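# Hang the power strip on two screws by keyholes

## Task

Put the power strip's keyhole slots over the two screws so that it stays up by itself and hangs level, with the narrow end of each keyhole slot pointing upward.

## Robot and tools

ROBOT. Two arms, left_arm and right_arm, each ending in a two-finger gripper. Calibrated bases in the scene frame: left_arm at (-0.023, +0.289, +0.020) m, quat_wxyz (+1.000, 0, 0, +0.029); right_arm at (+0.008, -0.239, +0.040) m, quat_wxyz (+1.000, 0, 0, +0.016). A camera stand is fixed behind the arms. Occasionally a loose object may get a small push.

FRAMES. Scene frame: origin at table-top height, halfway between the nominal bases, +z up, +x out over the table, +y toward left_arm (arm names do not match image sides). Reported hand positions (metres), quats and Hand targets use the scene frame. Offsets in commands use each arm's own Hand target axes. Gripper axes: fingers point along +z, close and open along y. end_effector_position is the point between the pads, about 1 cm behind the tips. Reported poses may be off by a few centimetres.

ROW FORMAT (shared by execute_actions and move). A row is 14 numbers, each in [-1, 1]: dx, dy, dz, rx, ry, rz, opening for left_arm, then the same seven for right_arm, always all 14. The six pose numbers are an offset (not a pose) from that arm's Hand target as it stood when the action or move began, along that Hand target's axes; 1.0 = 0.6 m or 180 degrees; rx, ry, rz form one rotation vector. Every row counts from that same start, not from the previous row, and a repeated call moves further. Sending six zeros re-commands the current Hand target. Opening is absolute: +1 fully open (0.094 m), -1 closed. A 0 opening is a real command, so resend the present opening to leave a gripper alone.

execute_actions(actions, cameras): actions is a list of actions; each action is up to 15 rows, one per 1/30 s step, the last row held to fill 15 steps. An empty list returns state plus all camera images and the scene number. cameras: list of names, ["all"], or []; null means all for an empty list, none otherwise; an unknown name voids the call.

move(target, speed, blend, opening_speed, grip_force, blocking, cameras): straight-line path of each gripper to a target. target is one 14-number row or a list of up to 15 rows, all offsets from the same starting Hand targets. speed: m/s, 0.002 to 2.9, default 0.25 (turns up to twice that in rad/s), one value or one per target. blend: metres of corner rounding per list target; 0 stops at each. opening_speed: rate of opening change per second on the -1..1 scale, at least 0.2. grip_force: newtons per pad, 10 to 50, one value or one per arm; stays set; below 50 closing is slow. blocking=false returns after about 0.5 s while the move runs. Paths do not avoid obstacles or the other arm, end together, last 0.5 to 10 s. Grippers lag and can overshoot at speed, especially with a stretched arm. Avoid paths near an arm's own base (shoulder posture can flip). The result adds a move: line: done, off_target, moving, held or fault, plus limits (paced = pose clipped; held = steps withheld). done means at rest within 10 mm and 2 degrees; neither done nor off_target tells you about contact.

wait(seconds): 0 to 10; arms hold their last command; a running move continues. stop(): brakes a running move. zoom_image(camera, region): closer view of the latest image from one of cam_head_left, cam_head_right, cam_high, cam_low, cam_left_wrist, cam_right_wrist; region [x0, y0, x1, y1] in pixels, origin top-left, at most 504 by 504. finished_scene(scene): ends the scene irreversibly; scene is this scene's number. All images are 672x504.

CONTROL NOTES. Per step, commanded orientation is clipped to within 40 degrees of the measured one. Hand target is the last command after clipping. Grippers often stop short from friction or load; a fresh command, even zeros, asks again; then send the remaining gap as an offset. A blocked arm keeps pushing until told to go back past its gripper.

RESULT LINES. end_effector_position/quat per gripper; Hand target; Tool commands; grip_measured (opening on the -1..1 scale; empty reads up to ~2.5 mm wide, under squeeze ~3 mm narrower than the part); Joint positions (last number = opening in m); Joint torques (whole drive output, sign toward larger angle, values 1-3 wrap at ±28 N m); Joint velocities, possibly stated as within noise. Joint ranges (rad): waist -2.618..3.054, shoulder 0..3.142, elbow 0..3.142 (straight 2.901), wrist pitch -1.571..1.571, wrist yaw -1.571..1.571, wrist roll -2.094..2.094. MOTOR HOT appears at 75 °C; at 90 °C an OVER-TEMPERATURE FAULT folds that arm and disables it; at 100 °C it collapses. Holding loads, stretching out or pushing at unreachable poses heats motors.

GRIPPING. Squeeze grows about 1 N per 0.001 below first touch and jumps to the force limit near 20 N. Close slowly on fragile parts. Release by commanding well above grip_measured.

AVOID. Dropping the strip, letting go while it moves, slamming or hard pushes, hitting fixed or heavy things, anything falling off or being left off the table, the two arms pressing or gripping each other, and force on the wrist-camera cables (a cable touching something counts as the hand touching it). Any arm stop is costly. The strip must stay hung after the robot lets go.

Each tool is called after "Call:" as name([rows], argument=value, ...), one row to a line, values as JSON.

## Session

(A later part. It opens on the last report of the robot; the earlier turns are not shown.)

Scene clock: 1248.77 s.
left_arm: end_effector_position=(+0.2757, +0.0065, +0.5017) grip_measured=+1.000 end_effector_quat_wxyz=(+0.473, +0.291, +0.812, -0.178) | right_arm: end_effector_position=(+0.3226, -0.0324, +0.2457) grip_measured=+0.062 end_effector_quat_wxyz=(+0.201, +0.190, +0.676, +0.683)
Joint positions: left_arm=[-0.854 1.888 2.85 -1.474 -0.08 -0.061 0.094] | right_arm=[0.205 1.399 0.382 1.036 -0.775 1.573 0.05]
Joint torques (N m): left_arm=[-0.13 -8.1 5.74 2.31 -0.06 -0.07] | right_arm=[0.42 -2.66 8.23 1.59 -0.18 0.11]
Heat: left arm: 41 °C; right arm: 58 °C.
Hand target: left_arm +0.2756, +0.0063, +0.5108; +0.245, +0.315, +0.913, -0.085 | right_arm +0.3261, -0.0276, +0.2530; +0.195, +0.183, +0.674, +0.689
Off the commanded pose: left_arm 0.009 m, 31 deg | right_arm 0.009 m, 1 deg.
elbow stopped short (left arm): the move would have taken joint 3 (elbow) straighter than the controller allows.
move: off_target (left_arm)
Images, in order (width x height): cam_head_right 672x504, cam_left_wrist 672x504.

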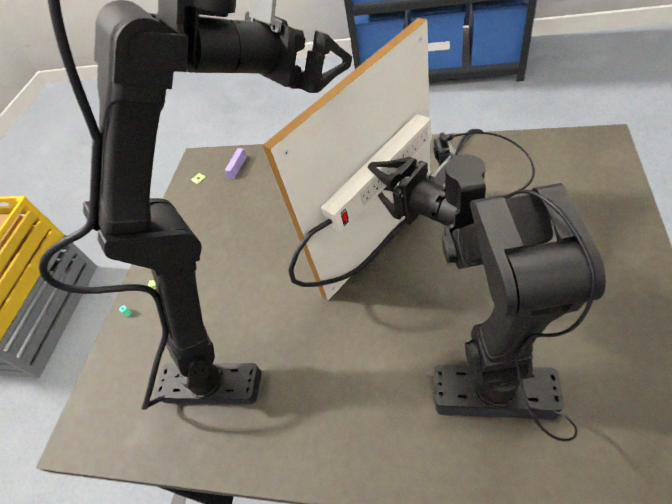

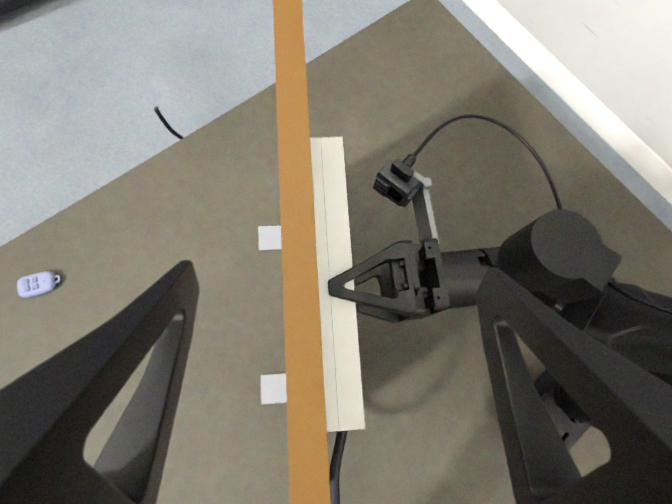

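Call:
move(target=[0.002,-0.0667,0.0105,0,-0.165,0,1,0,0,0,0,0,0,-0.1], speed=0.1, cameras=["cam_left_wrist"])

Call:
zoom_image(camera="cam_left_wrist", region=[180, 100, 500, 460])

Scene clock: 1257.03 s.
left_arm: end_effector_position=(+0.2507, -0.0236, +0.5000) grip_measured=+1.000 end_effector_quat_wxyz=(+0.481, +0.287, +0.811, -0.168) | right_arm: end_effector_position=(+0.3226, -0.0324, +0.2457) grip_measured=+0.062 end_effector_quat_wxyz=(+0.201, +0.190, +0.676, +0.683)
Joint positions: left_arm=[-1.021 1.903 2.85 -1.466 -0.25 -0.135 0.094] | right_arm=[0.205 1.399 0.382 1.036 -0.775 1.573 0.05]
Joint torques (N m): left_arm=[-0.44 -7.47 5.81 2.26 -0.24 -0.11] | right_arm=[0.4 -2.66 8.25 1.58 -0.17 0.13]
Heat: left arm: 43 °C; right arm: 59 °C.
Hand target: left_arm +0.2526, -0.0265, +0.5049; +0.471, +0.282, +0.820, -0.163 | right_arm +0.3261, -0.0276, +0.2530; +0.195, +0.183, +0.674, +0.689
Off the commanded pose: left_arm 0.006 m, 2 deg | right_arm 0.009 m, 1 deg.
elbow stopped short (left arm): the move would have taken joint 3 (elbow) straighter than the controller allows.
move: done
Images, in order (width x height): cam_left_wrist 672x504.

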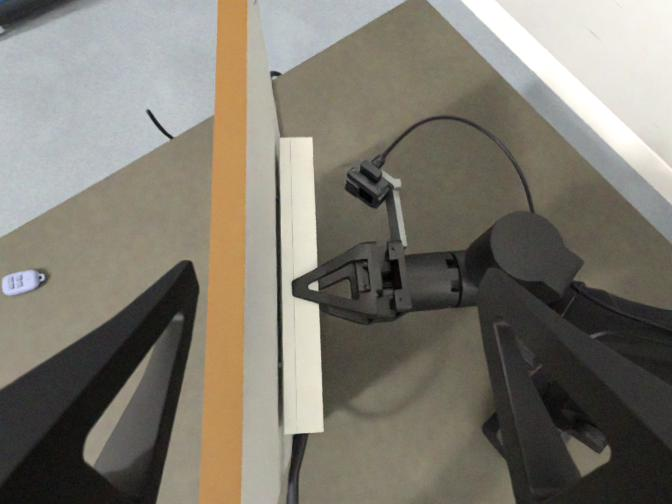

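Scaled by 1.400.

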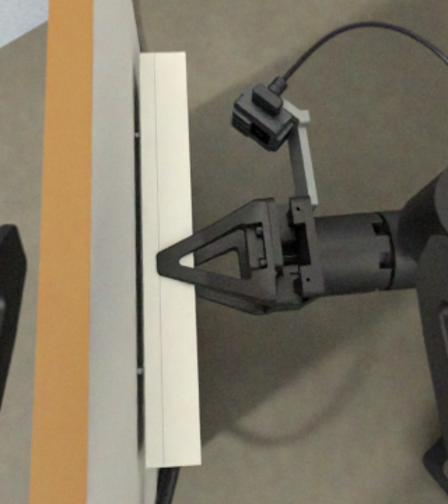

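Call:
zoom_image(camera="cam_left_wrist", region=[250, 330, 350, 450])

Call:
zoom_image(camera="cam_left_wrist", region=[250, 120, 350, 240])

Scaled by 4.200.

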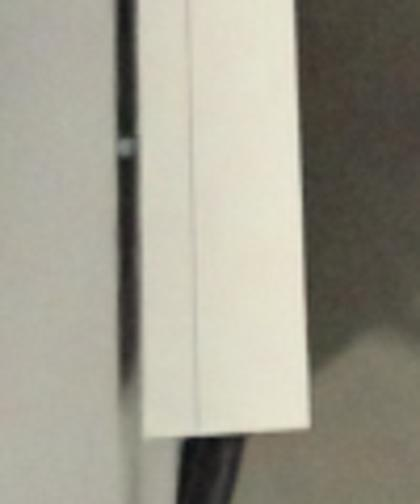

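Scaled by 4.200.

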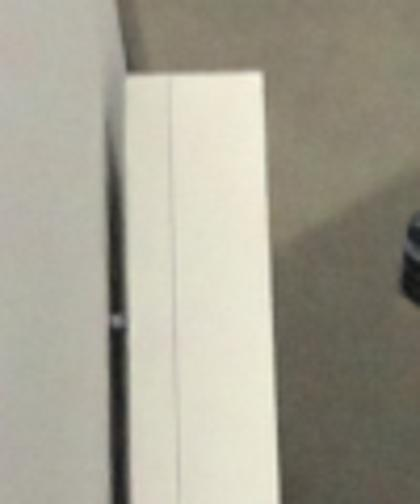

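Call:
move([
  [0,0,0,0,0,0,1,0.0115,0.0008,-0.0253,0,0,0,-0.1],
  [0,0,0,0,0,0,1,0.0103,0.1157,-0.0225,-0.022,0,-0.018,-0.1],
], speed=0.06)

Scene clock: 1291.50 s.
left_arm: end_effector_position=(+0.2508, -0.0235, +0.5000) grip_measured=+1.000 end_effector_quat_wxyz=(+0.481, +0.287, +0.811, -0.167) | right_arm: end_effector_position=(+0.3121, -0.0377, +0.2806) grip_measured=+0.062 end_effector_quat_wxyz=(+0.195, +0.192, +0.678, +0.682)
Joint positions: left_arm=[-1.021 1.903 2.85 -1.466 -0.251 -0.135 0.094] | right_arm=[0.189 1.204 0.442 0.77 -0.796 1.575 0.05]
Joint torques (N m): left_arm=[-0.46 -7.46 5.82 2.26 -0.21 -0.1] | right_arm=[-0.43 -5.74 10.67 1.98 -0.26 0.24]
Heat: left arm: 43 °C; right arm: 59 °C.
Hand target: left_arm +0.2526, -0.0265, +0.5049; +0.471, +0.282, +0.820, -0.163 | right_arm +0.3123, -0.0372, +0.3221; +0.220, +0.157, +0.654, +0.706
Off the commanded pose: left_arm 0.006 m, 2 deg | right_arm 0.041 m, 6 deg.
elbow stopped short (left arm): the move would have taken joint 3 (elbow) straighter than the controller allows.
move: off_target (right_arm)

Call:
move([
  [0,0,0,0,0,0,1,0.0083,-0.0737,0.0,0.018,0,0.018,-0.1],
  [0,0,0,0,0,0,1,0.0105,-0.0878,0.0082,0.016,0,0.016,-0.1],
], speed=[0.04,0.02], cameras=["cam_left_wrist"])

Call:
zoom_image(camera="cam_left_wrist", region=[250, 330, 350, 450])

Call:
zoom_image(camera="cam_left_wrist", region=[250, 120, 350, 240])

Scene clock: 1300.17 s.
left_arm: end_effector_position=(+0.2508, -0.0235, +0.5000) grip_measured=+1.000 end_effector_quat_wxyz=(+0.481, +0.287, +0.811, -0.167) | right_arm: end_effector_position=(+0.3191, -0.0318, +0.2597) grip_measured=+0.062 end_effector_quat_wxyz=(+0.194, +0.197, +0.678, +0.681)
Joint positions: left_arm=[-1.021 1.903 2.85 -1.466 -0.251 -0.135 0.094] | right_arm=[0.211 1.309 0.412 0.9 -0.768 1.578 0.05]
Joint torques (N m): left_arm=[-0.46 -7.46 5.82 2.26 -0.21 -0.1] | right_arm=[0.96 -3.03 5.85 2.26 -0.11 0.21]
Heat: left arm: 43 °C; right arm: 58 °C.
Hand target: left_arm +0.2526, -0.0265, +0.5049; +0.471, +0.282, +0.820, -0.163 | right_arm +0.3150, -0.0272, +0.2697; +0.198, +0.179, +0.668, +0.695
Off the commanded pose: left_arm 0.006 m, 2 deg | right_arm 0.012 m, 3 deg.
elbow stopped short (left arm): the move would have taken joint 3 (elbow) straighter than the controller allows.
move: off_target (right_arm)
Images, in order (width x height): cam_left_wrist 672x504.

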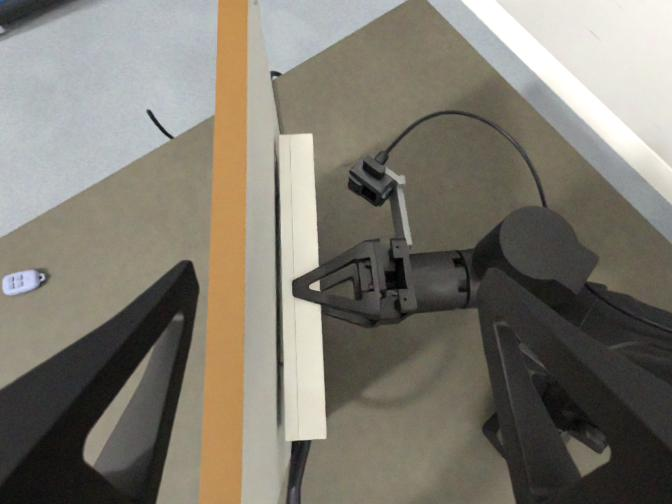

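Scaled by 4.200.

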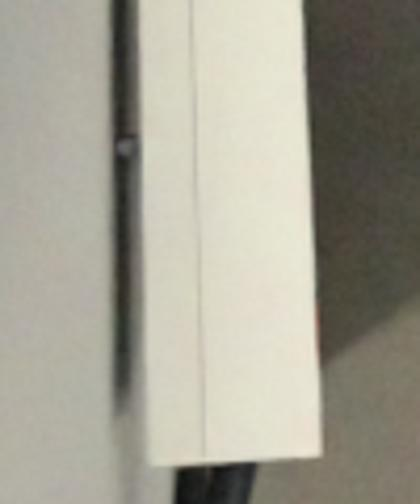

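Scaled by 4.200.

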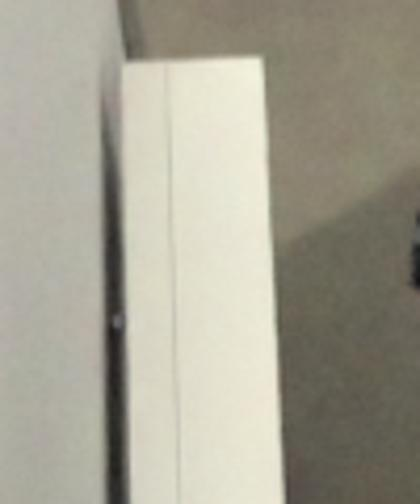

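Call:
zoom_image(camera="cam_left_wrist", region=[200, 0, 320, 140])

Scaled by 3.600.

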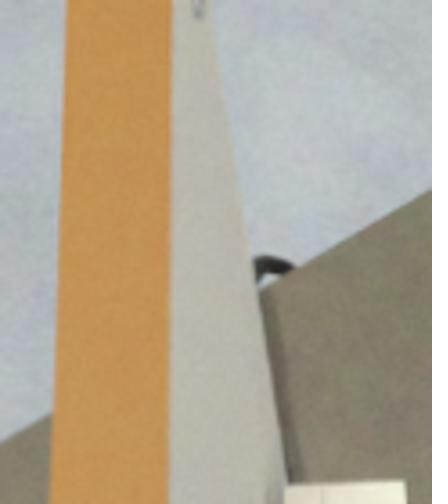

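Call:
move(target=[0,0,0,0,0,0,1,-0.0020,-0.02,0.002,0.002,0,0.001,-0.1], speed=0.01, cameras=["cam_left_wrist"])

Call:
zoom_image(camera="cam_left_wrist", region=[250, 330, 350, 450])

Call:
zoom_image(camera="cam_left_wrist", region=[250, 120, 350, 240])

Scene clock: 1319.07 s.
left_arm: end_effector_position=(+0.2508, -0.0235, +0.5000) grip_measured=+1.000 end_effector_quat_wxyz=(+0.481, +0.287, +0.811, -0.167) | right_arm: end_effector_position=(+0.3205, -0.0315, +0.2537) grip_measured=+0.062 end_effector_quat_wxyz=(+0.200, +0.192, +0.674, +0.684)
Joint positions: left_arm=[-1.021 1.903 2.85 -1.466 -0.251 -0.135 0.094] | right_arm=[0.212 1.356 0.392 0.987 -0.765 1.58 0.05]
Joint torques (N m): left_arm=[-0.44 -7.47 5.82 2.26 -0.21 -0.1] | right_arm=[1.01 -2.67 5.81 2.01 -0.14 0.11]
Heat: left arm: 43 °C; right arm: 54 °C.
Hand target: left_arm +0.2526, -0.0265, +0.5049; +0.471, +0.282, +0.820, -0.163 | right_arm +0.3171, -0.0265, +0.2578; +0.197, +0.180, +0.670, +0.693
Off the commanded pose: left_arm 0.006 m, 2 deg | right_arm 0.007 m, 2 deg.
elbow stopped short (left arm): the move would have taken joint 3 (elbow) straighter than the controller allows.
move: done
Images, in order (width x height): cam_left_wrist 672x504.

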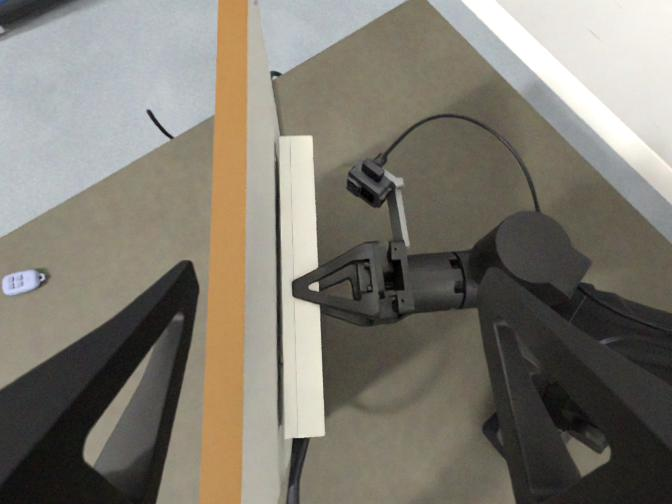

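Scaled by 4.200.

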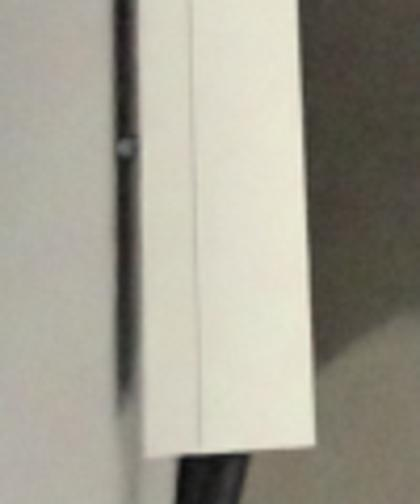

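Scaled by 4.200.

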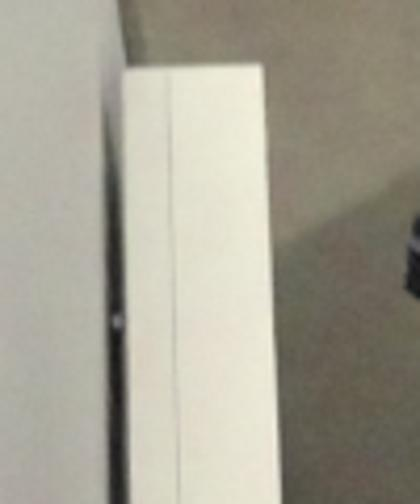

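Call:
move(target=[0,0,0,0,0,0,1,-0.0012,-0.001,0.02,0,0,0.002,-0.1], speed=0.02, cameras=["cam_left_wrist"])

Call:
zoom_image(camera="cam_left_wrist", region=[250, 330, 350, 450])

Call:
zoom_image(camera="cam_left_wrist", region=[250, 120, 350, 240])

Scene clock: 1325.83 s.
left_arm: end_effector_position=(+0.2508, -0.0235, +0.5000) grip_measured=+1.000 end_effector_quat_wxyz=(+0.481, +0.287, +0.811, -0.167) | right_arm: end_effector_position=(+0.3213, -0.0310, +0.2533) grip_measured=+0.062 end_effector_quat_wxyz=(+0.200, +0.190, +0.671, +0.688)
Joint positions: left_arm=[-1.021 1.903 2.85 -1.466 -0.251 -0.135 0.094] | right_arm=[0.212 1.378 0.388 1.029 -0.768 1.591 0.05]
Joint torques (N m): left_arm=[-0.46 -7.47 5.82 2.27 -0.21 -0.1] | right_arm=[3.64 -1.26 8.31 1.69 0.3 0.04]
Heat: left arm: 43 °C; right arm: 54 °C.
Hand target: left_arm +0.2526, -0.0265, +0.5049; +0.471, +0.282, +0.820, -0.163 | right_arm +0.3239, -0.0165, +0.2576; +0.194, +0.182, +0.669, +0.694
Off the commanded pose: left_arm 0.006 m, 2 deg | right_arm 0.015 m, 1 deg.
elbow stopped short (left arm): the move would have taken joint 3 (elbow) straighter than the controller allows.
move: off_target (right_arm)
Images, in order (width x height): cam_left_wrist 672x504.

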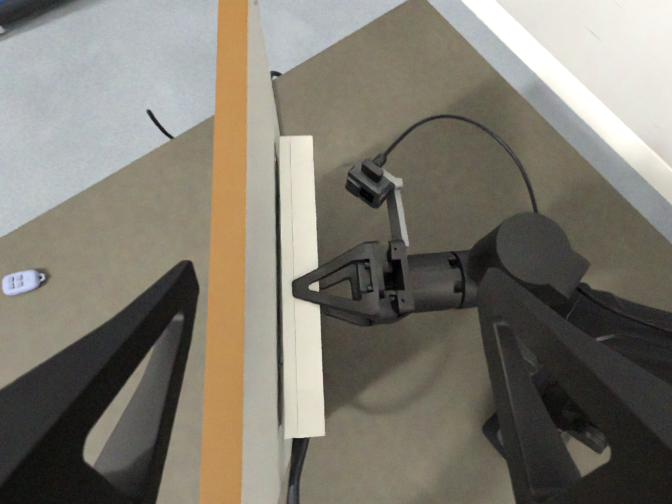

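Scaled by 4.200.

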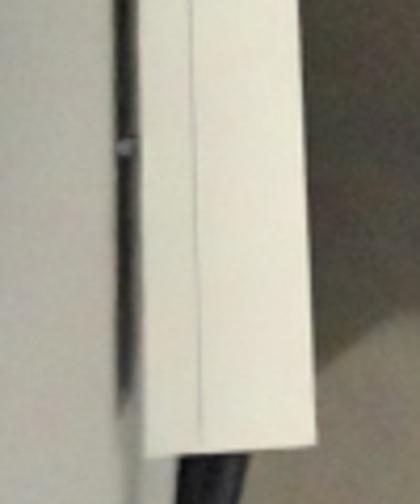

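Scaled by 4.200.

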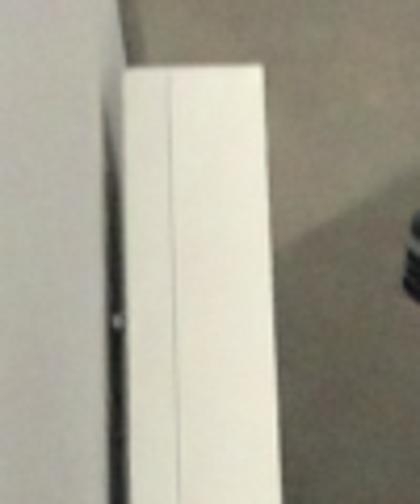

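Call:
move(target=[0,0,0,0,0,0,1,0.001,0.0,-0.01,0,0,0.0075,-0.1], speed=0.02, cameras=["cam_head_right","cam_head_left"])

Call:
zoom_image(camera="cam_head_right", region=[310, 180, 370, 240])

Call:
zoom_image(camera="cam_head_right", region=[390, 90, 450, 150])

Scene clock: 1340.23 s.
left_arm: end_effector_position=(+0.2508, -0.0235, +0.5000) grip_measured=+1.000 end_effector_quat_wxyz=(+0.481, +0.287, +0.811, -0.167) | right_arm: end_effector_position=(+0.3209, -0.0311, +0.2531) grip_measured=+0.062 end_effector_quat_wxyz=(+0.199, +0.191, +0.670, +0.689)
Joint positions: left_arm=[-1.021 1.903 2.85 -1.466 -0.251 -0.135 0.094] | right_arm=[0.212 1.378 0.386 1.032 -0.768 1.595 0.05]
Joint torques (N m): left_arm=[-0.44 -7.47 5.81 2.26 -0.21 -0.1] | right_arm=[2.37 -2.71 7.17 1.65 0.11 0.26]
Heat: left arm: 43 °C; right arm: 56 °C.
Hand target: left_arm +0.2526, -0.0265, +0.5049; +0.471, +0.282, +0.820, -0.163 | right_arm +0.3203, -0.0214, +0.2574; +0.186, +0.190, +0.667, +0.696
Off the commanded pose: left_arm 0.006 m, 2 deg | right_arm 0.011 m, 2 deg.
elbow stopped short (left arm): the move would have taken joint 3 (elbow) straighter than the controller allows.
move: off_target (right_arm)
Images, in order (width x height): cam_head_left 672x504, cam_head_right 672x504.

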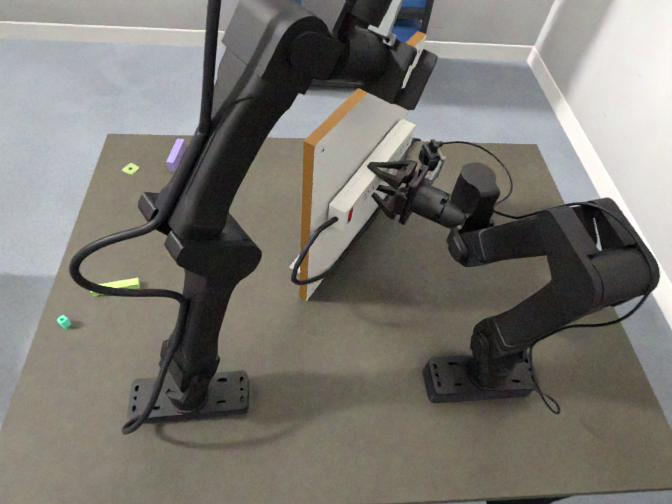

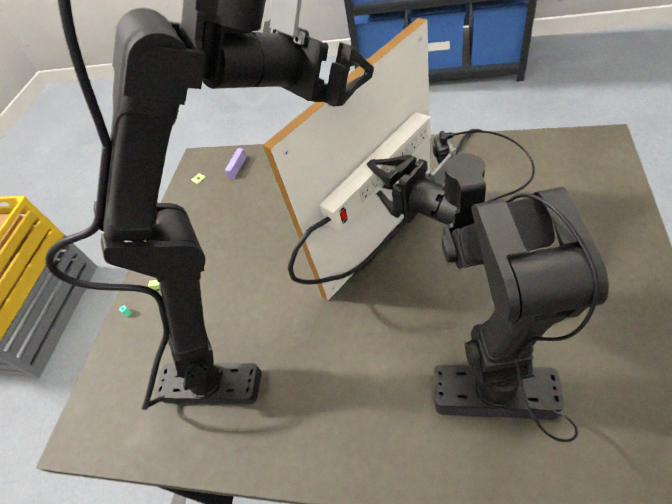

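Scaled by 8.400.

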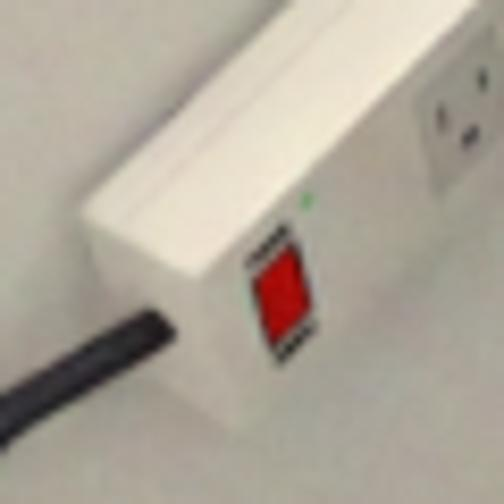

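Scaled by 8.400.

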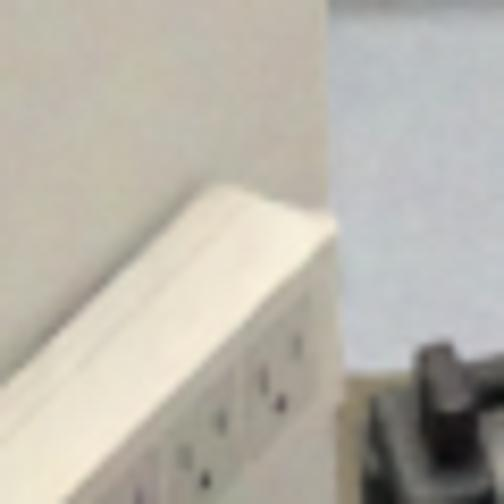

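Call:
move(target=[0,0,0,0,0,0,1,0.001,0.0,-0.0117,0,0,0.009,-0.1], speed=0.02)

Scene clock: 1344.17 s.
left_arm: end_effector_position=(+0.2508, -0.0235, +0.5000) grip_measured=+1.000 end_effector_quat_wxyz=(+0.481, +0.287, +0.811, -0.167) | right_arm: end_effector_position=(+0.3206, -0.0313, +0.2526) grip_measured=+0.062 end_effector_quat_wxyz=(+0.195, +0.194, +0.670, +0.690)
Joint positions: left_arm=[-1.021 1.903 2.85 -1.466 -0.251 -0.135 0.094] | right_arm=[0.211 1.378 0.384 1.033 -0.77 1.605 0.05]
Joint torques (N m): left_arm=[-0.46 -7.46 5.81 2.26 -0.21 -0.1] | right_arm=[0.98 -4.52 5.96 1.61 -0.09 0.44]
Heat: left arm: 43 °C; right arm: 56 °C.
Hand target: left_arm +0.2526, -0.0265, +0.5049; +0.471, +0.282, +0.820, -0.163 | right_arm +0.3162, -0.0271, +0.2571; +0.176, +0.200, +0.664, +0.699
Off the commanded pose: left_arm 0.006 m, 2 deg | right_arm 0.008 m, 3 deg.
elbow stopped short (left arm): the move would have taken joint 3 (elbow) straighter than the controller allows.
move: off_target (right_arm)

Call:
move(target=[0,0,0,0,0,0,1,0.0,0.0,0.0,0,0,0.008,-0.1], speed=0.03)

Scene clock: 1347.60 s.
left_arm: end_effector_position=(+0.2508, -0.0235, +0.5000) grip_measured=+1.000 end_effector_quat_wxyz=(+0.481, +0.287, +0.811, -0.167) | right_arm: end_effector_position=(+0.3206, -0.0313, +0.2527) grip_measured=+0.062 end_effector_quat_wxyz=(+0.193, +0.196, +0.669, +0.690)
Joint positions: left_arm=[-1.021 1.903 2.85 -1.466 -0.251 -0.135 0.094] | right_arm=[0.211 1.378 0.384 1.033 -0.77 1.611 0.05]
Joint torques (N m): left_arm=[-0.46 -7.46 5.81 2.27 -0.21 -0.1] | right_arm=[0.94 -4.57 6 1.62 -0.1 0.62]
Heat: left arm: 43 °C; right arm: 55 °C.
Hand target: left_arm +0.2526, -0.0265, +0.5049; +0.471, +0.282, +0.820, -0.163 | right_arm +0.3162, -0.0271, +0.2572; +0.168, +0.208, +0.661, +0.701
Off the commanded pose: left_arm 0.006 m, 2 deg | right_arm 0.008 m, 4 deg.
elbow stopped short (left arm): the move would have taken joint 3 (elbow) straighter than the controller allows.
move: off_target (right_arm)

Call:
execute_actions(actions=[], cameras=["cam_head_right","cam_left_wrist"])

Call:
zoom_image(camera="cam_head_right", region=[310, 180, 370, 240])

Call:
zoom_image(camera="cam_head_right", region=[390, 90, 450, 150])

Call:
zoom_image(camera="cam_left_wrist", region=[250, 330, 350, 450])

Call:
zoom_image(camera="cam_left_wrist", region=[250, 120, 350, 240])

Scene clock: 1351.53 s.
left_arm: end_effector_position=(+0.2508, -0.0235, +0.5000) grip_measured=+1.000 end_effector_quat_wxyz=(+0.481, +0.287, +0.811, -0.167) | right_arm: end_effector_position=(+0.3206, -0.0313, +0.2527) grip_measured=+0.062 end_effector_quat_wxyz=(+0.193, +0.196, +0.669, +0.691)
Joint positions: left_arm=[-1.021 1.903 2.85 -1.466 -0.251 -0.135 0.094] | right_arm=[0.211 1.378 0.384 1.034 -0.77 1.612 0.05]
Joint velocities: within noise
Joint torques (N m): left_arm=[-0.44 -7.46 5.82 2.26 -0.22 -0.1] | right_arm=[0.98 -4.57 5.98 1.59 -0.11 0.59]
Heat: left arm: 43 °C; right arm: 54 °C.
Hand target: left_arm +0.2526, -0.0265, +0.5049; +0.471, +0.282, +0.820, -0.163 | right_arm +0.3162, -0.0271, +0.2572; +0.168, +0.208, +0.661, +0.701
Tool commands: left_gripper/opening=+1.0 right_gripper/opening=-0.1
Off the commanded pose: left_arm 0.006 m, 2 deg | right_arm 0.008 m, 4 deg.
Images, in order (width x height): cam_head_right 672x504, cam_left_wrist 672x504.

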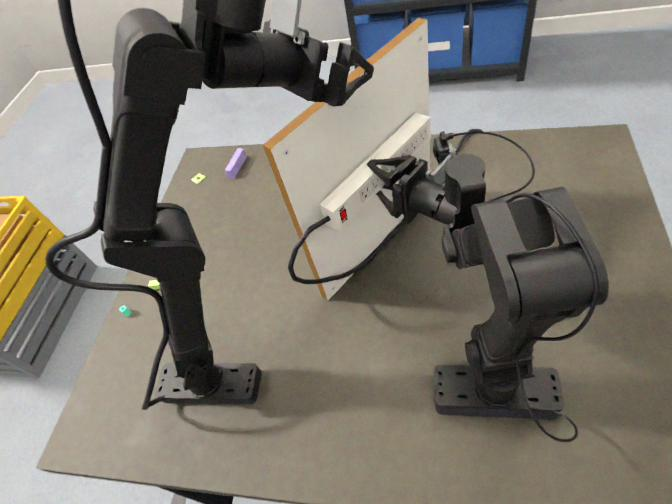

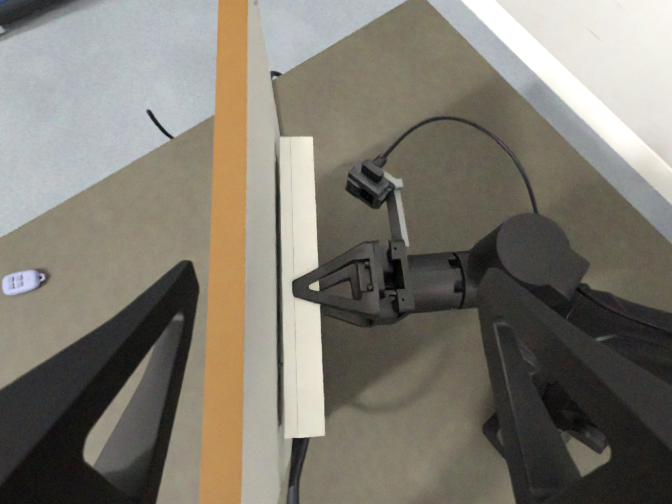

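Scaled by 8.400.

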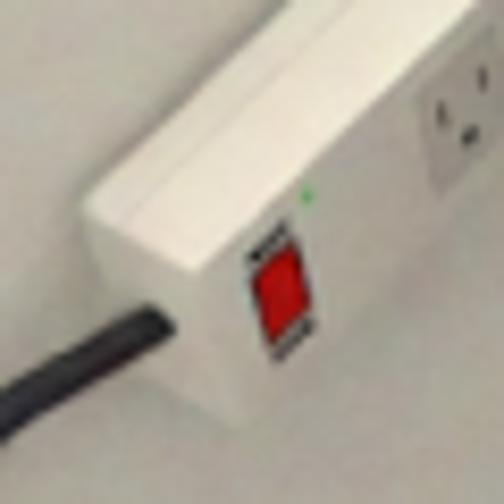

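Scaled by 8.400.

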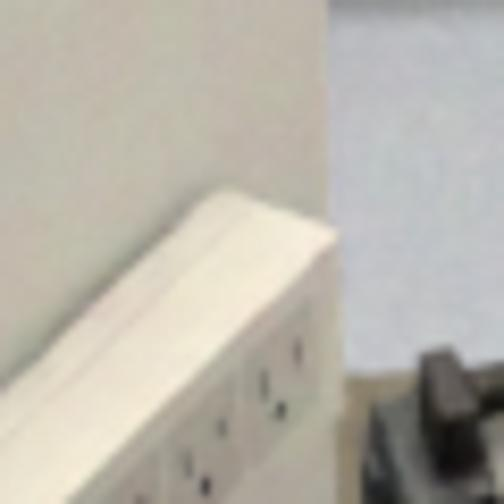

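Scaled by 4.200.

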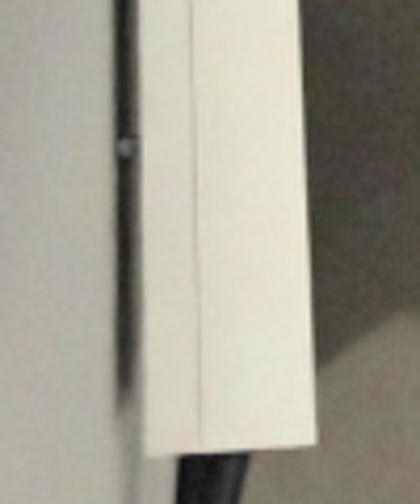

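Scaled by 4.200.

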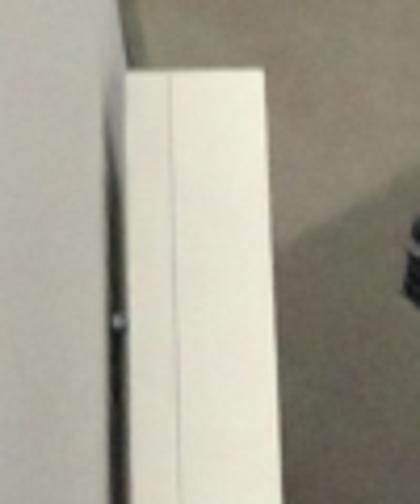

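Call:
move(target=[0,0,0,0,0,0,1,0.0,0.0,-0.02,0,0,-0.003,-0.1], speed=0.03)

Scene clock: 1361.27 s.
left_arm: end_effector_position=(+0.2508, -0.0235, +0.5000) grip_measured=+1.000 end_effector_quat_wxyz=(+0.481, +0.287, +0.811, -0.167) | right_arm: end_effector_position=(+0.3165, -0.0368, +0.2374) grip_measured=+0.062 end_effector_quat_wxyz=(+0.161, +0.227, +0.675, +0.683)
Joint positions: left_arm=[-1.021 1.903 2.85 -1.466 -0.251 -0.135 0.094] | right_arm=[0.189 1.367 0.36 0.984 -0.793 1.648 0.05]
Joint torques (N m): left_arm=[-0.46 -7.46 5.82 2.26 -0.21 -0.1] | right_arm=[-0.35 -6.58 5.48 2 -0.33 0.2]
Heat: left arm: 43 °C; right arm: 53 °C.
Hand target: left_arm +0.2526, -0.0265, +0.5049; +0.471, +0.282, +0.820, -0.163 | right_arm +0.3100, -0.0374, +0.2568; +0.171, +0.205, +0.662, +0.700
Off the commanded pose: left_arm 0.006 m, 2 deg | right_arm 0.020 m, 4 deg.
elbow stopped short (left arm): the move would have taken joint 3 (elbow) straighter than the controller allows.
move: off_target (right_arm)

Call:
move(target=[0,0,0,0,0,0,1,0.0035,0.1087,0.0035,-0.017,0,-0.0345,-0.1], speed=0.06)

Scene clock: 1371.23 s.
left_arm: end_effector_position=(+0.2508, -0.0235, +0.5000) grip_measured=+1.000 end_effector_quat_wxyz=(+0.481, +0.287, +0.811, -0.167) | right_arm: end_effector_position=(+0.3123, -0.0403, +0.2804) grip_measured=+0.062 end_effector_quat_wxyz=(+0.186, +0.207, +0.675, +0.683)
Joint positions: left_arm=[-1.021 1.903 2.85 -1.466 -0.251 -0.135 0.094] | right_arm=[0.182 1.194 0.44 0.758 -0.794 1.605 0.05]
Joint torques (N m): left_arm=[-0.44 -7.45 5.81 2.26 -0.22 -0.11] | right_arm=[-0.34 -5.64 10.67 2.03 -0.3 0.12]
Heat: left arm: 43 °C; right arm: 54 °C.
Hand target: left_arm +0.2526, -0.0265, +0.5049; +0.471, +0.282, +0.820, -0.163 | right_arm +0.3114, -0.0387, +0.3220; +0.214, +0.164, +0.654, +0.707
Off the commanded pose: left_arm 0.006 m, 2 deg | right_arm 0.042 m, 7 deg.
elbow stopped short (left arm): the move would have taken joint 3 (elbow) straighter than the controller allows.
move: off_target (right_arm)

Call:
move([
  [0,0,0,0,0,0,1,0.0072,-0.074,0.0027,0.017,0,0.018,-0.1],
  [0,0,0,0,0,0,1,0.0072,-0.0883,0.0115,0.016,0,0.018,-0.1],
], speed=[0.04,0.02], cameras=["cam_left_wrist"])

Call:
zoom_image(camera="cam_left_wrist", region=[250, 330, 350, 450])

Call:
zoom_image(camera="cam_left_wrist", region=[250, 120, 350, 240])

Scene clock: 1380.67 s.
left_arm: end_effector_position=(+0.2508, -0.0235, +0.5000) grip_measured=+1.000 end_effector_quat_wxyz=(+0.481, +0.287, +0.811, -0.167) | right_arm: end_effector_position=(+0.3197, -0.0318, +0.2606) grip_measured=+0.062 end_effector_quat_wxyz=(+0.186, +0.205, +0.676, +0.683)
Joint positions: left_arm=[-1.021 1.903 2.85 -1.466 -0.251 -0.135 0.094] | right_arm=[0.21 1.309 0.416 0.896 -0.77 1.601 0.05]
Joint torques (N m): left_arm=[-0.46 -7.47 5.81 2.26 -0.21 -0.1] | right_arm=[0.9 -3.04 5.79 2.19 -0.12 0.14]
Heat: left arm: 43 °C; right arm: 56 °C.
Hand target: left_arm +0.2526, -0.0265, +0.5049; +0.471, +0.282, +0.820, -0.163 | right_arm +0.3158, -0.0276, +0.2697; +0.190, +0.188, +0.666, +0.696
Off the commanded pose: left_arm 0.006 m, 2 deg | right_arm 0.011 m, 3 deg.
elbow stopped short (left arm): the move would have taken joint 3 (elbow) straighter than the controller allows.
move: off_target (right_arm)
Images, in order (width x height): cam_left_wrist 672x504.

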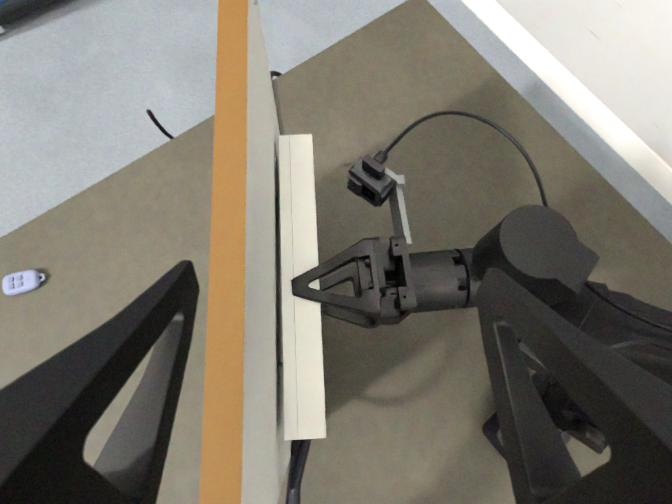

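Scaled by 4.200.

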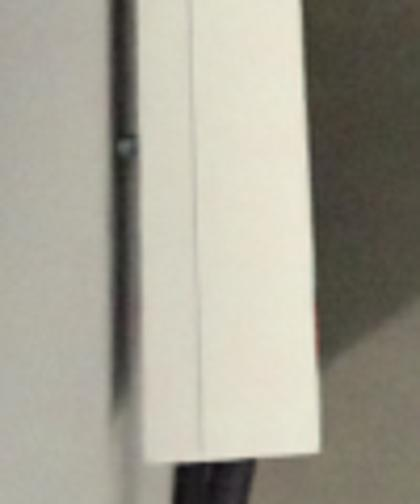

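Scaled by 4.200.

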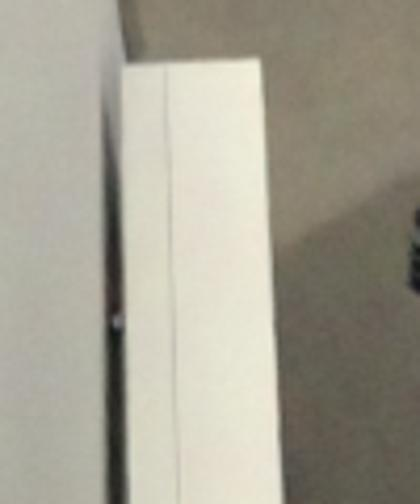

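Call:
move(target=[0,0,0,0,0,0,1,-0.0022,-0.0167,0.003,0.001,0,0.002,-0.1], speed=0.01)

Scene clock: 1386.47 s.
left_arm: end_effector_position=(+0.2508, -0.0235, +0.5000) grip_measured=+1.000 end_effector_quat_wxyz=(+0.481, +0.287, +0.811, -0.167) | right_arm: end_effector_position=(+0.3223, -0.0314, +0.2551) grip_measured=+0.062 end_effector_quat_wxyz=(+0.191, +0.201, +0.673, +0.685)
Joint positions: left_arm=[-1.021 1.903 2.85 -1.466 -0.251 -0.135 0.094] | right_arm=[0.211 1.355 0.403 0.969 -0.766 1.601 0.05]
Joint torques (N m): left_arm=[-0.44 -7.46 5.82 2.26 -0.21 -0.1] | right_arm=[1.05 -2.93 5.57 2.04 -0.12 0.2]
Heat: left arm: 43 °C; right arm: 55 °C.
Hand target: left_arm +0.2526, -0.0265, +0.5049; +0.471, +0.282, +0.820, -0.163 | right_arm +0.3180, -0.0264, +0.2598; +0.187, +0.190, +0.667, +0.696
Off the commanded pose: left_arm 0.006 m, 2 deg | right_arm 0.008 m, 2 deg.
elbow stopped short (left arm): the move would have taken joint 3 (elbow) straighter than the controller allows.
move: done

Call:
move(target=[0,0,0,0,0,0,1,0.0022,-0.006,0.004,0.001,0,0.004,-0.1], speed=0.01, cameras=["cam_left_wrist","cam_head_right"])

Call:
zoom_image(camera="cam_left_wrist", region=[250, 330, 350, 450])

Call:
zoom_image(camera="cam_left_wrist", region=[250, 120, 350, 240])

Call:
zoom_image(camera="cam_head_right", region=[310, 180, 370, 240])

Call:
zoom_image(camera="cam_head_right", region=[390, 90, 450, 150])

Scene clock: 1392.30 s.
left_arm: end_effector_position=(+0.2508, -0.0235, +0.5000) grip_measured=+1.000 end_effector_quat_wxyz=(+0.481, +0.287, +0.811, -0.167) | right_arm: end_effector_position=(+0.3224, -0.0312, +0.2547) grip_measured=+0.062 end_effector_quat_wxyz=(+0.193, +0.201, +0.670, +0.688)
Joint positions: left_arm=[-1.021 1.903 2.85 -1.466 -0.251 -0.135 0.094] | right_arm=[0.213 1.365 0.396 0.998 -0.761 1.609 0.05]
Joint torques (N m): left_arm=[-0.46 -7.46 5.81 2.26 -0.22 -0.1] | right_arm=[1.83 -2.56 5.83 1.91 -0.03 0.21]
Heat: left arm: 43 °C; right arm: 54 °C.
Hand target: left_arm +0.2526, -0.0265, +0.5049; +0.471, +0.282, +0.820, -0.163 | right_arm +0.3182, -0.0235, +0.2563; +0.183, +0.195, +0.667, +0.696
Off the commanded pose: left_arm 0.006 m, 2 deg | right_arm 0.009 m, 2 deg.
elbow stopped short (left arm): the move would have taken joint 3 (elbow) straighter than the controller allows.
move: done
Images, in order (width x height): cam_head_right 672x504, cam_left_wrist 672x504.

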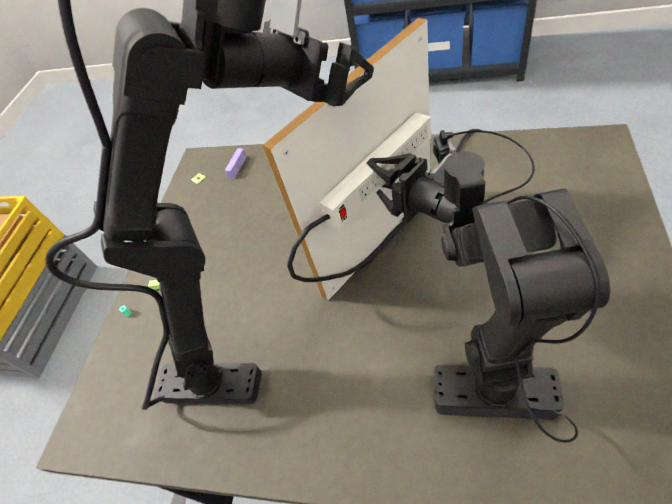

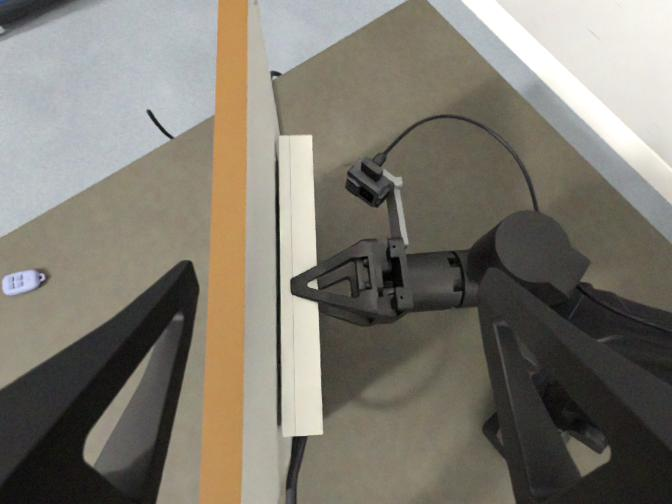

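Scaled by 4.200.

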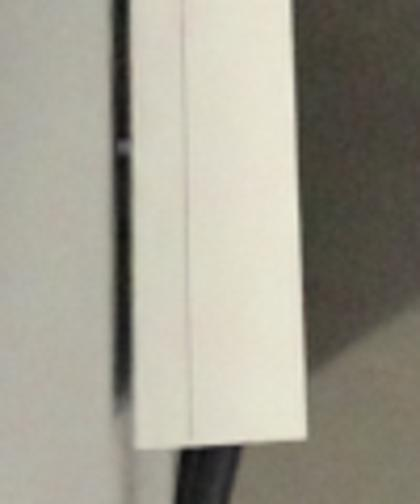

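Scaled by 4.200.

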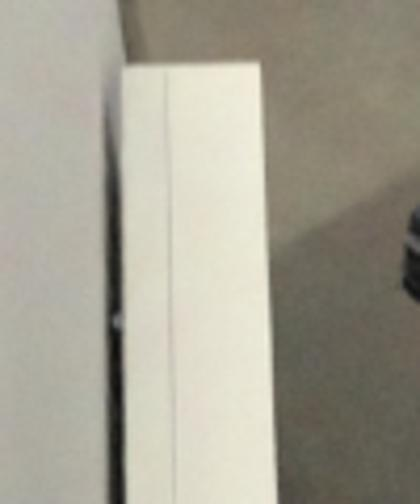

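Scaled by 8.400.

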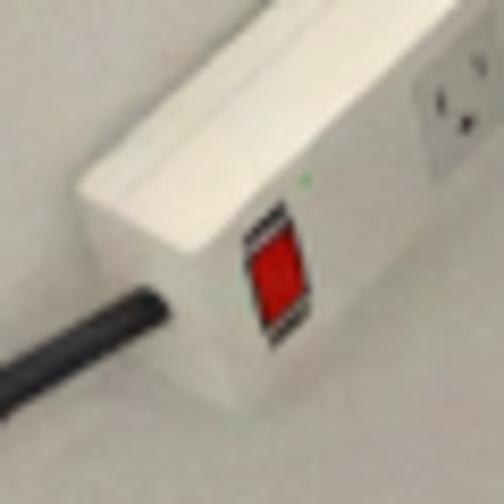

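Scaled by 8.400.

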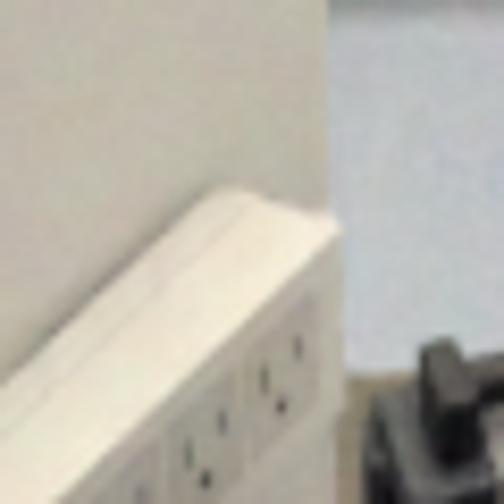

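Call:
move(target=[0,0,0,0,0,0,1,0.0015,-0.001,0.0167,0,0,0.0,-0.1], speed=0.02, cameras=["cam_left_wrist","cam_head_right"])

Call:
zoom_image(camera="cam_left_wrist", region=[250, 330, 350, 450])

Call:
zoom_image(camera="cam_left_wrist", region=[250, 120, 350, 240])

Scene clock: 1399.30 s.
left_arm: end_effector_position=(+0.2508, -0.0235, +0.5000) grip_measured=+1.000 end_effector_quat_wxyz=(+0.481, +0.287, +0.811, -0.167) | right_arm: end_effector_position=(+0.3230, -0.0310, +0.2545) grip_measured=+0.062 end_effector_quat_wxyz=(+0.195, +0.200, +0.667, +0.691)
Joint positions: left_arm=[-1.021 1.903 2.85 -1.466 -0.251 -0.135 0.094] | right_arm=[0.215 1.379 0.392 1.029 -0.757 1.617 0.05]
Joint torques (N m): left_arm=[-0.46 -7.47 5.81 2.26 -0.21 -0.1] | right_arm=[4.18 -1.57 7.61 1.71 0.3 0.11]
Heat: left arm: 43 °C; right arm: 53 °C.
Hand target: left_arm +0.2526, -0.0265, +0.5049; +0.471, +0.282, +0.820, -0.163 | right_arm +0.3226, -0.0145, +0.2561; +0.183, +0.195, +0.667, +0.696
Off the commanded pose: left_arm 0.006 m, 2 deg | right_arm 0.017 m, 2 deg.
elbow stopped short (left arm): the move would have taken joint 3 (elbow) straighter than the controller allows.
move: off_target (right_arm)
Images, in order (width x height): cam_head_right 672x504, cam_left_wrist 672x504.

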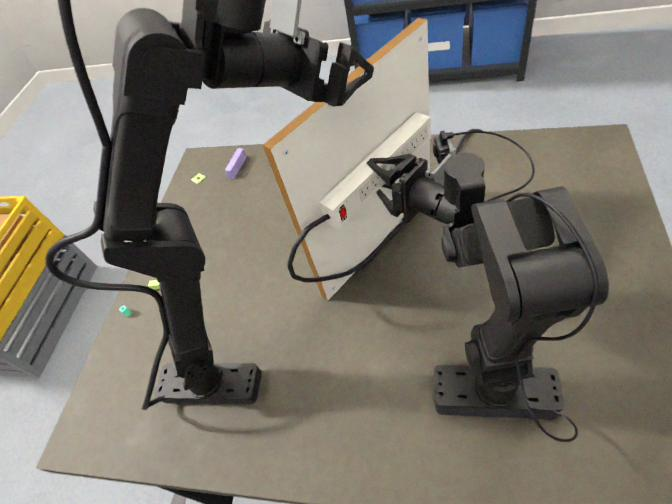

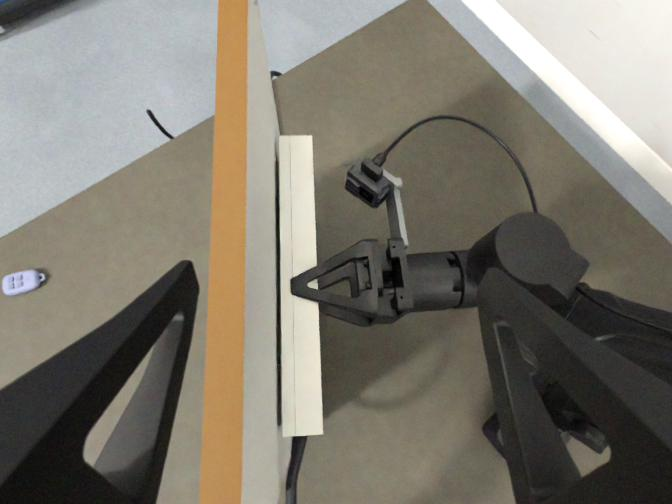

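Scaled by 4.200.

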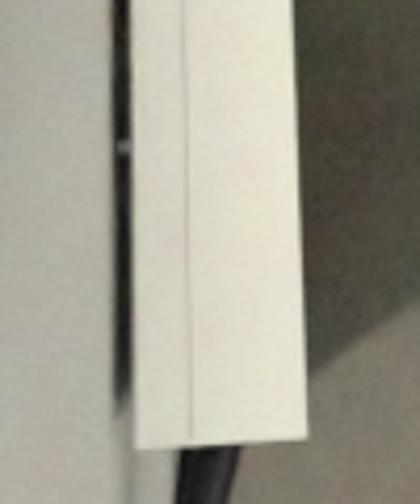

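Scaled by 4.200.

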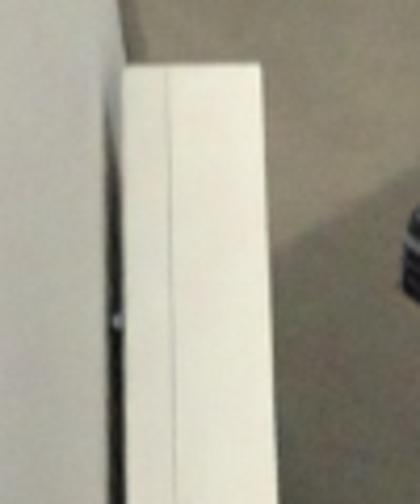

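Call:
move([
  [0,0,0,0,0,0,1,0.0,0.0,-0.007,0,0,0,-0.1],
  [0,0,0,0,0,0,1,0.0,-0.008,-0.007,0,0,0.001,-0.1],
], speed=0.01, cameras=["cam_left_wrist"])

Call:
zoom_image(camera="cam_left_wrist", region=[250, 330, 350, 450])

Call:
zoom_image(camera="cam_left_wrist", region=[250, 120, 350, 240])

Scene clock: 1405.90 s.
left_arm: end_effector_position=(+0.2508, -0.0235, +0.5000) grip_measured=+1.000 end_effector_quat_wxyz=(+0.481, +0.287, +0.811, -0.167) | right_arm: end_effector_position=(+0.3228, -0.0312, +0.2540) grip_measured=+0.062 end_effector_quat_wxyz=(+0.196, +0.200, +0.663, +0.694)
Joint positions: left_arm=[-1.021 1.903 2.85 -1.466 -0.251 -0.135 0.094] | right_arm=[0.215 1.393 0.383 1.066 -0.755 1.626 0.05]
Joint torques (N m): left_arm=[-0.46 -7.46 5.81 2.26 -0.21 -0.1] | right_arm=[3.33 -1.8 6.61 1.67 0.16 0.06]
Heat: left arm: 43 °C; right arm: 53 °C.
Hand target: left_arm +0.2526, -0.0265, +0.5049; +0.471, +0.282, +0.820, -0.163 | right_arm +0.3204, -0.0179, +0.2511; +0.181, +0.196, +0.666, +0.696
Off the commanded pose: left_arm 0.006 m, 2 deg | right_arm 0.014 m, 2 deg.
elbow stopped short (left arm): the move would have taken joint 3 (elbow) straighter than the controller allows.
move: off_target (right_arm)
Images, in order (width x height): cam_left_wrist 672x504.

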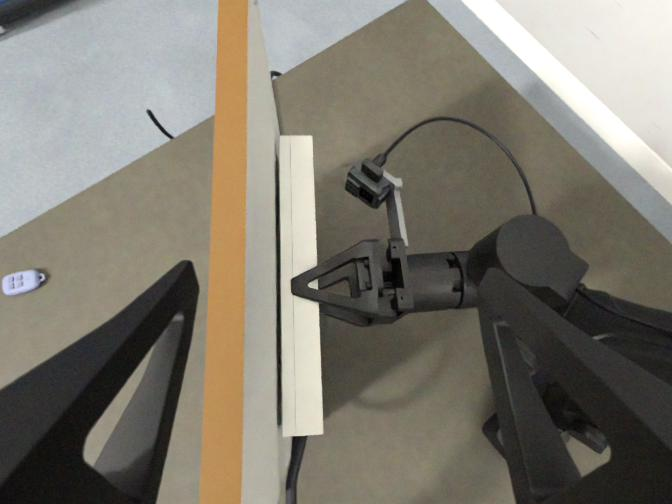

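Scaled by 4.200.

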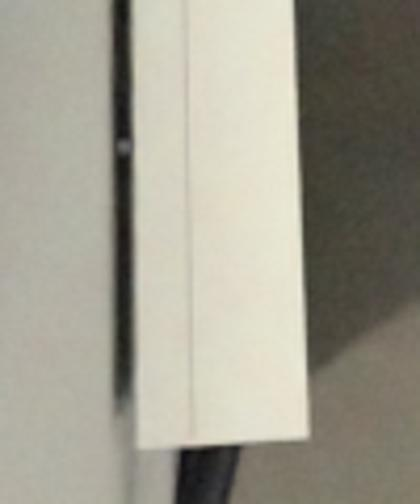

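Scaled by 4.200.

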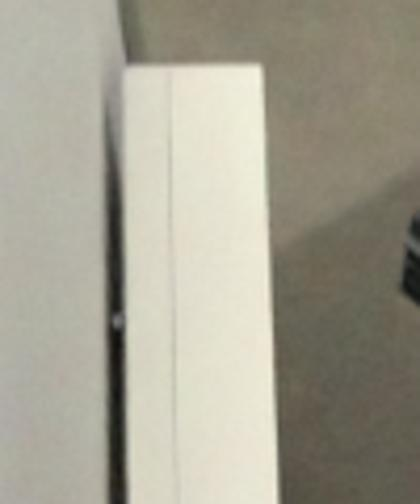

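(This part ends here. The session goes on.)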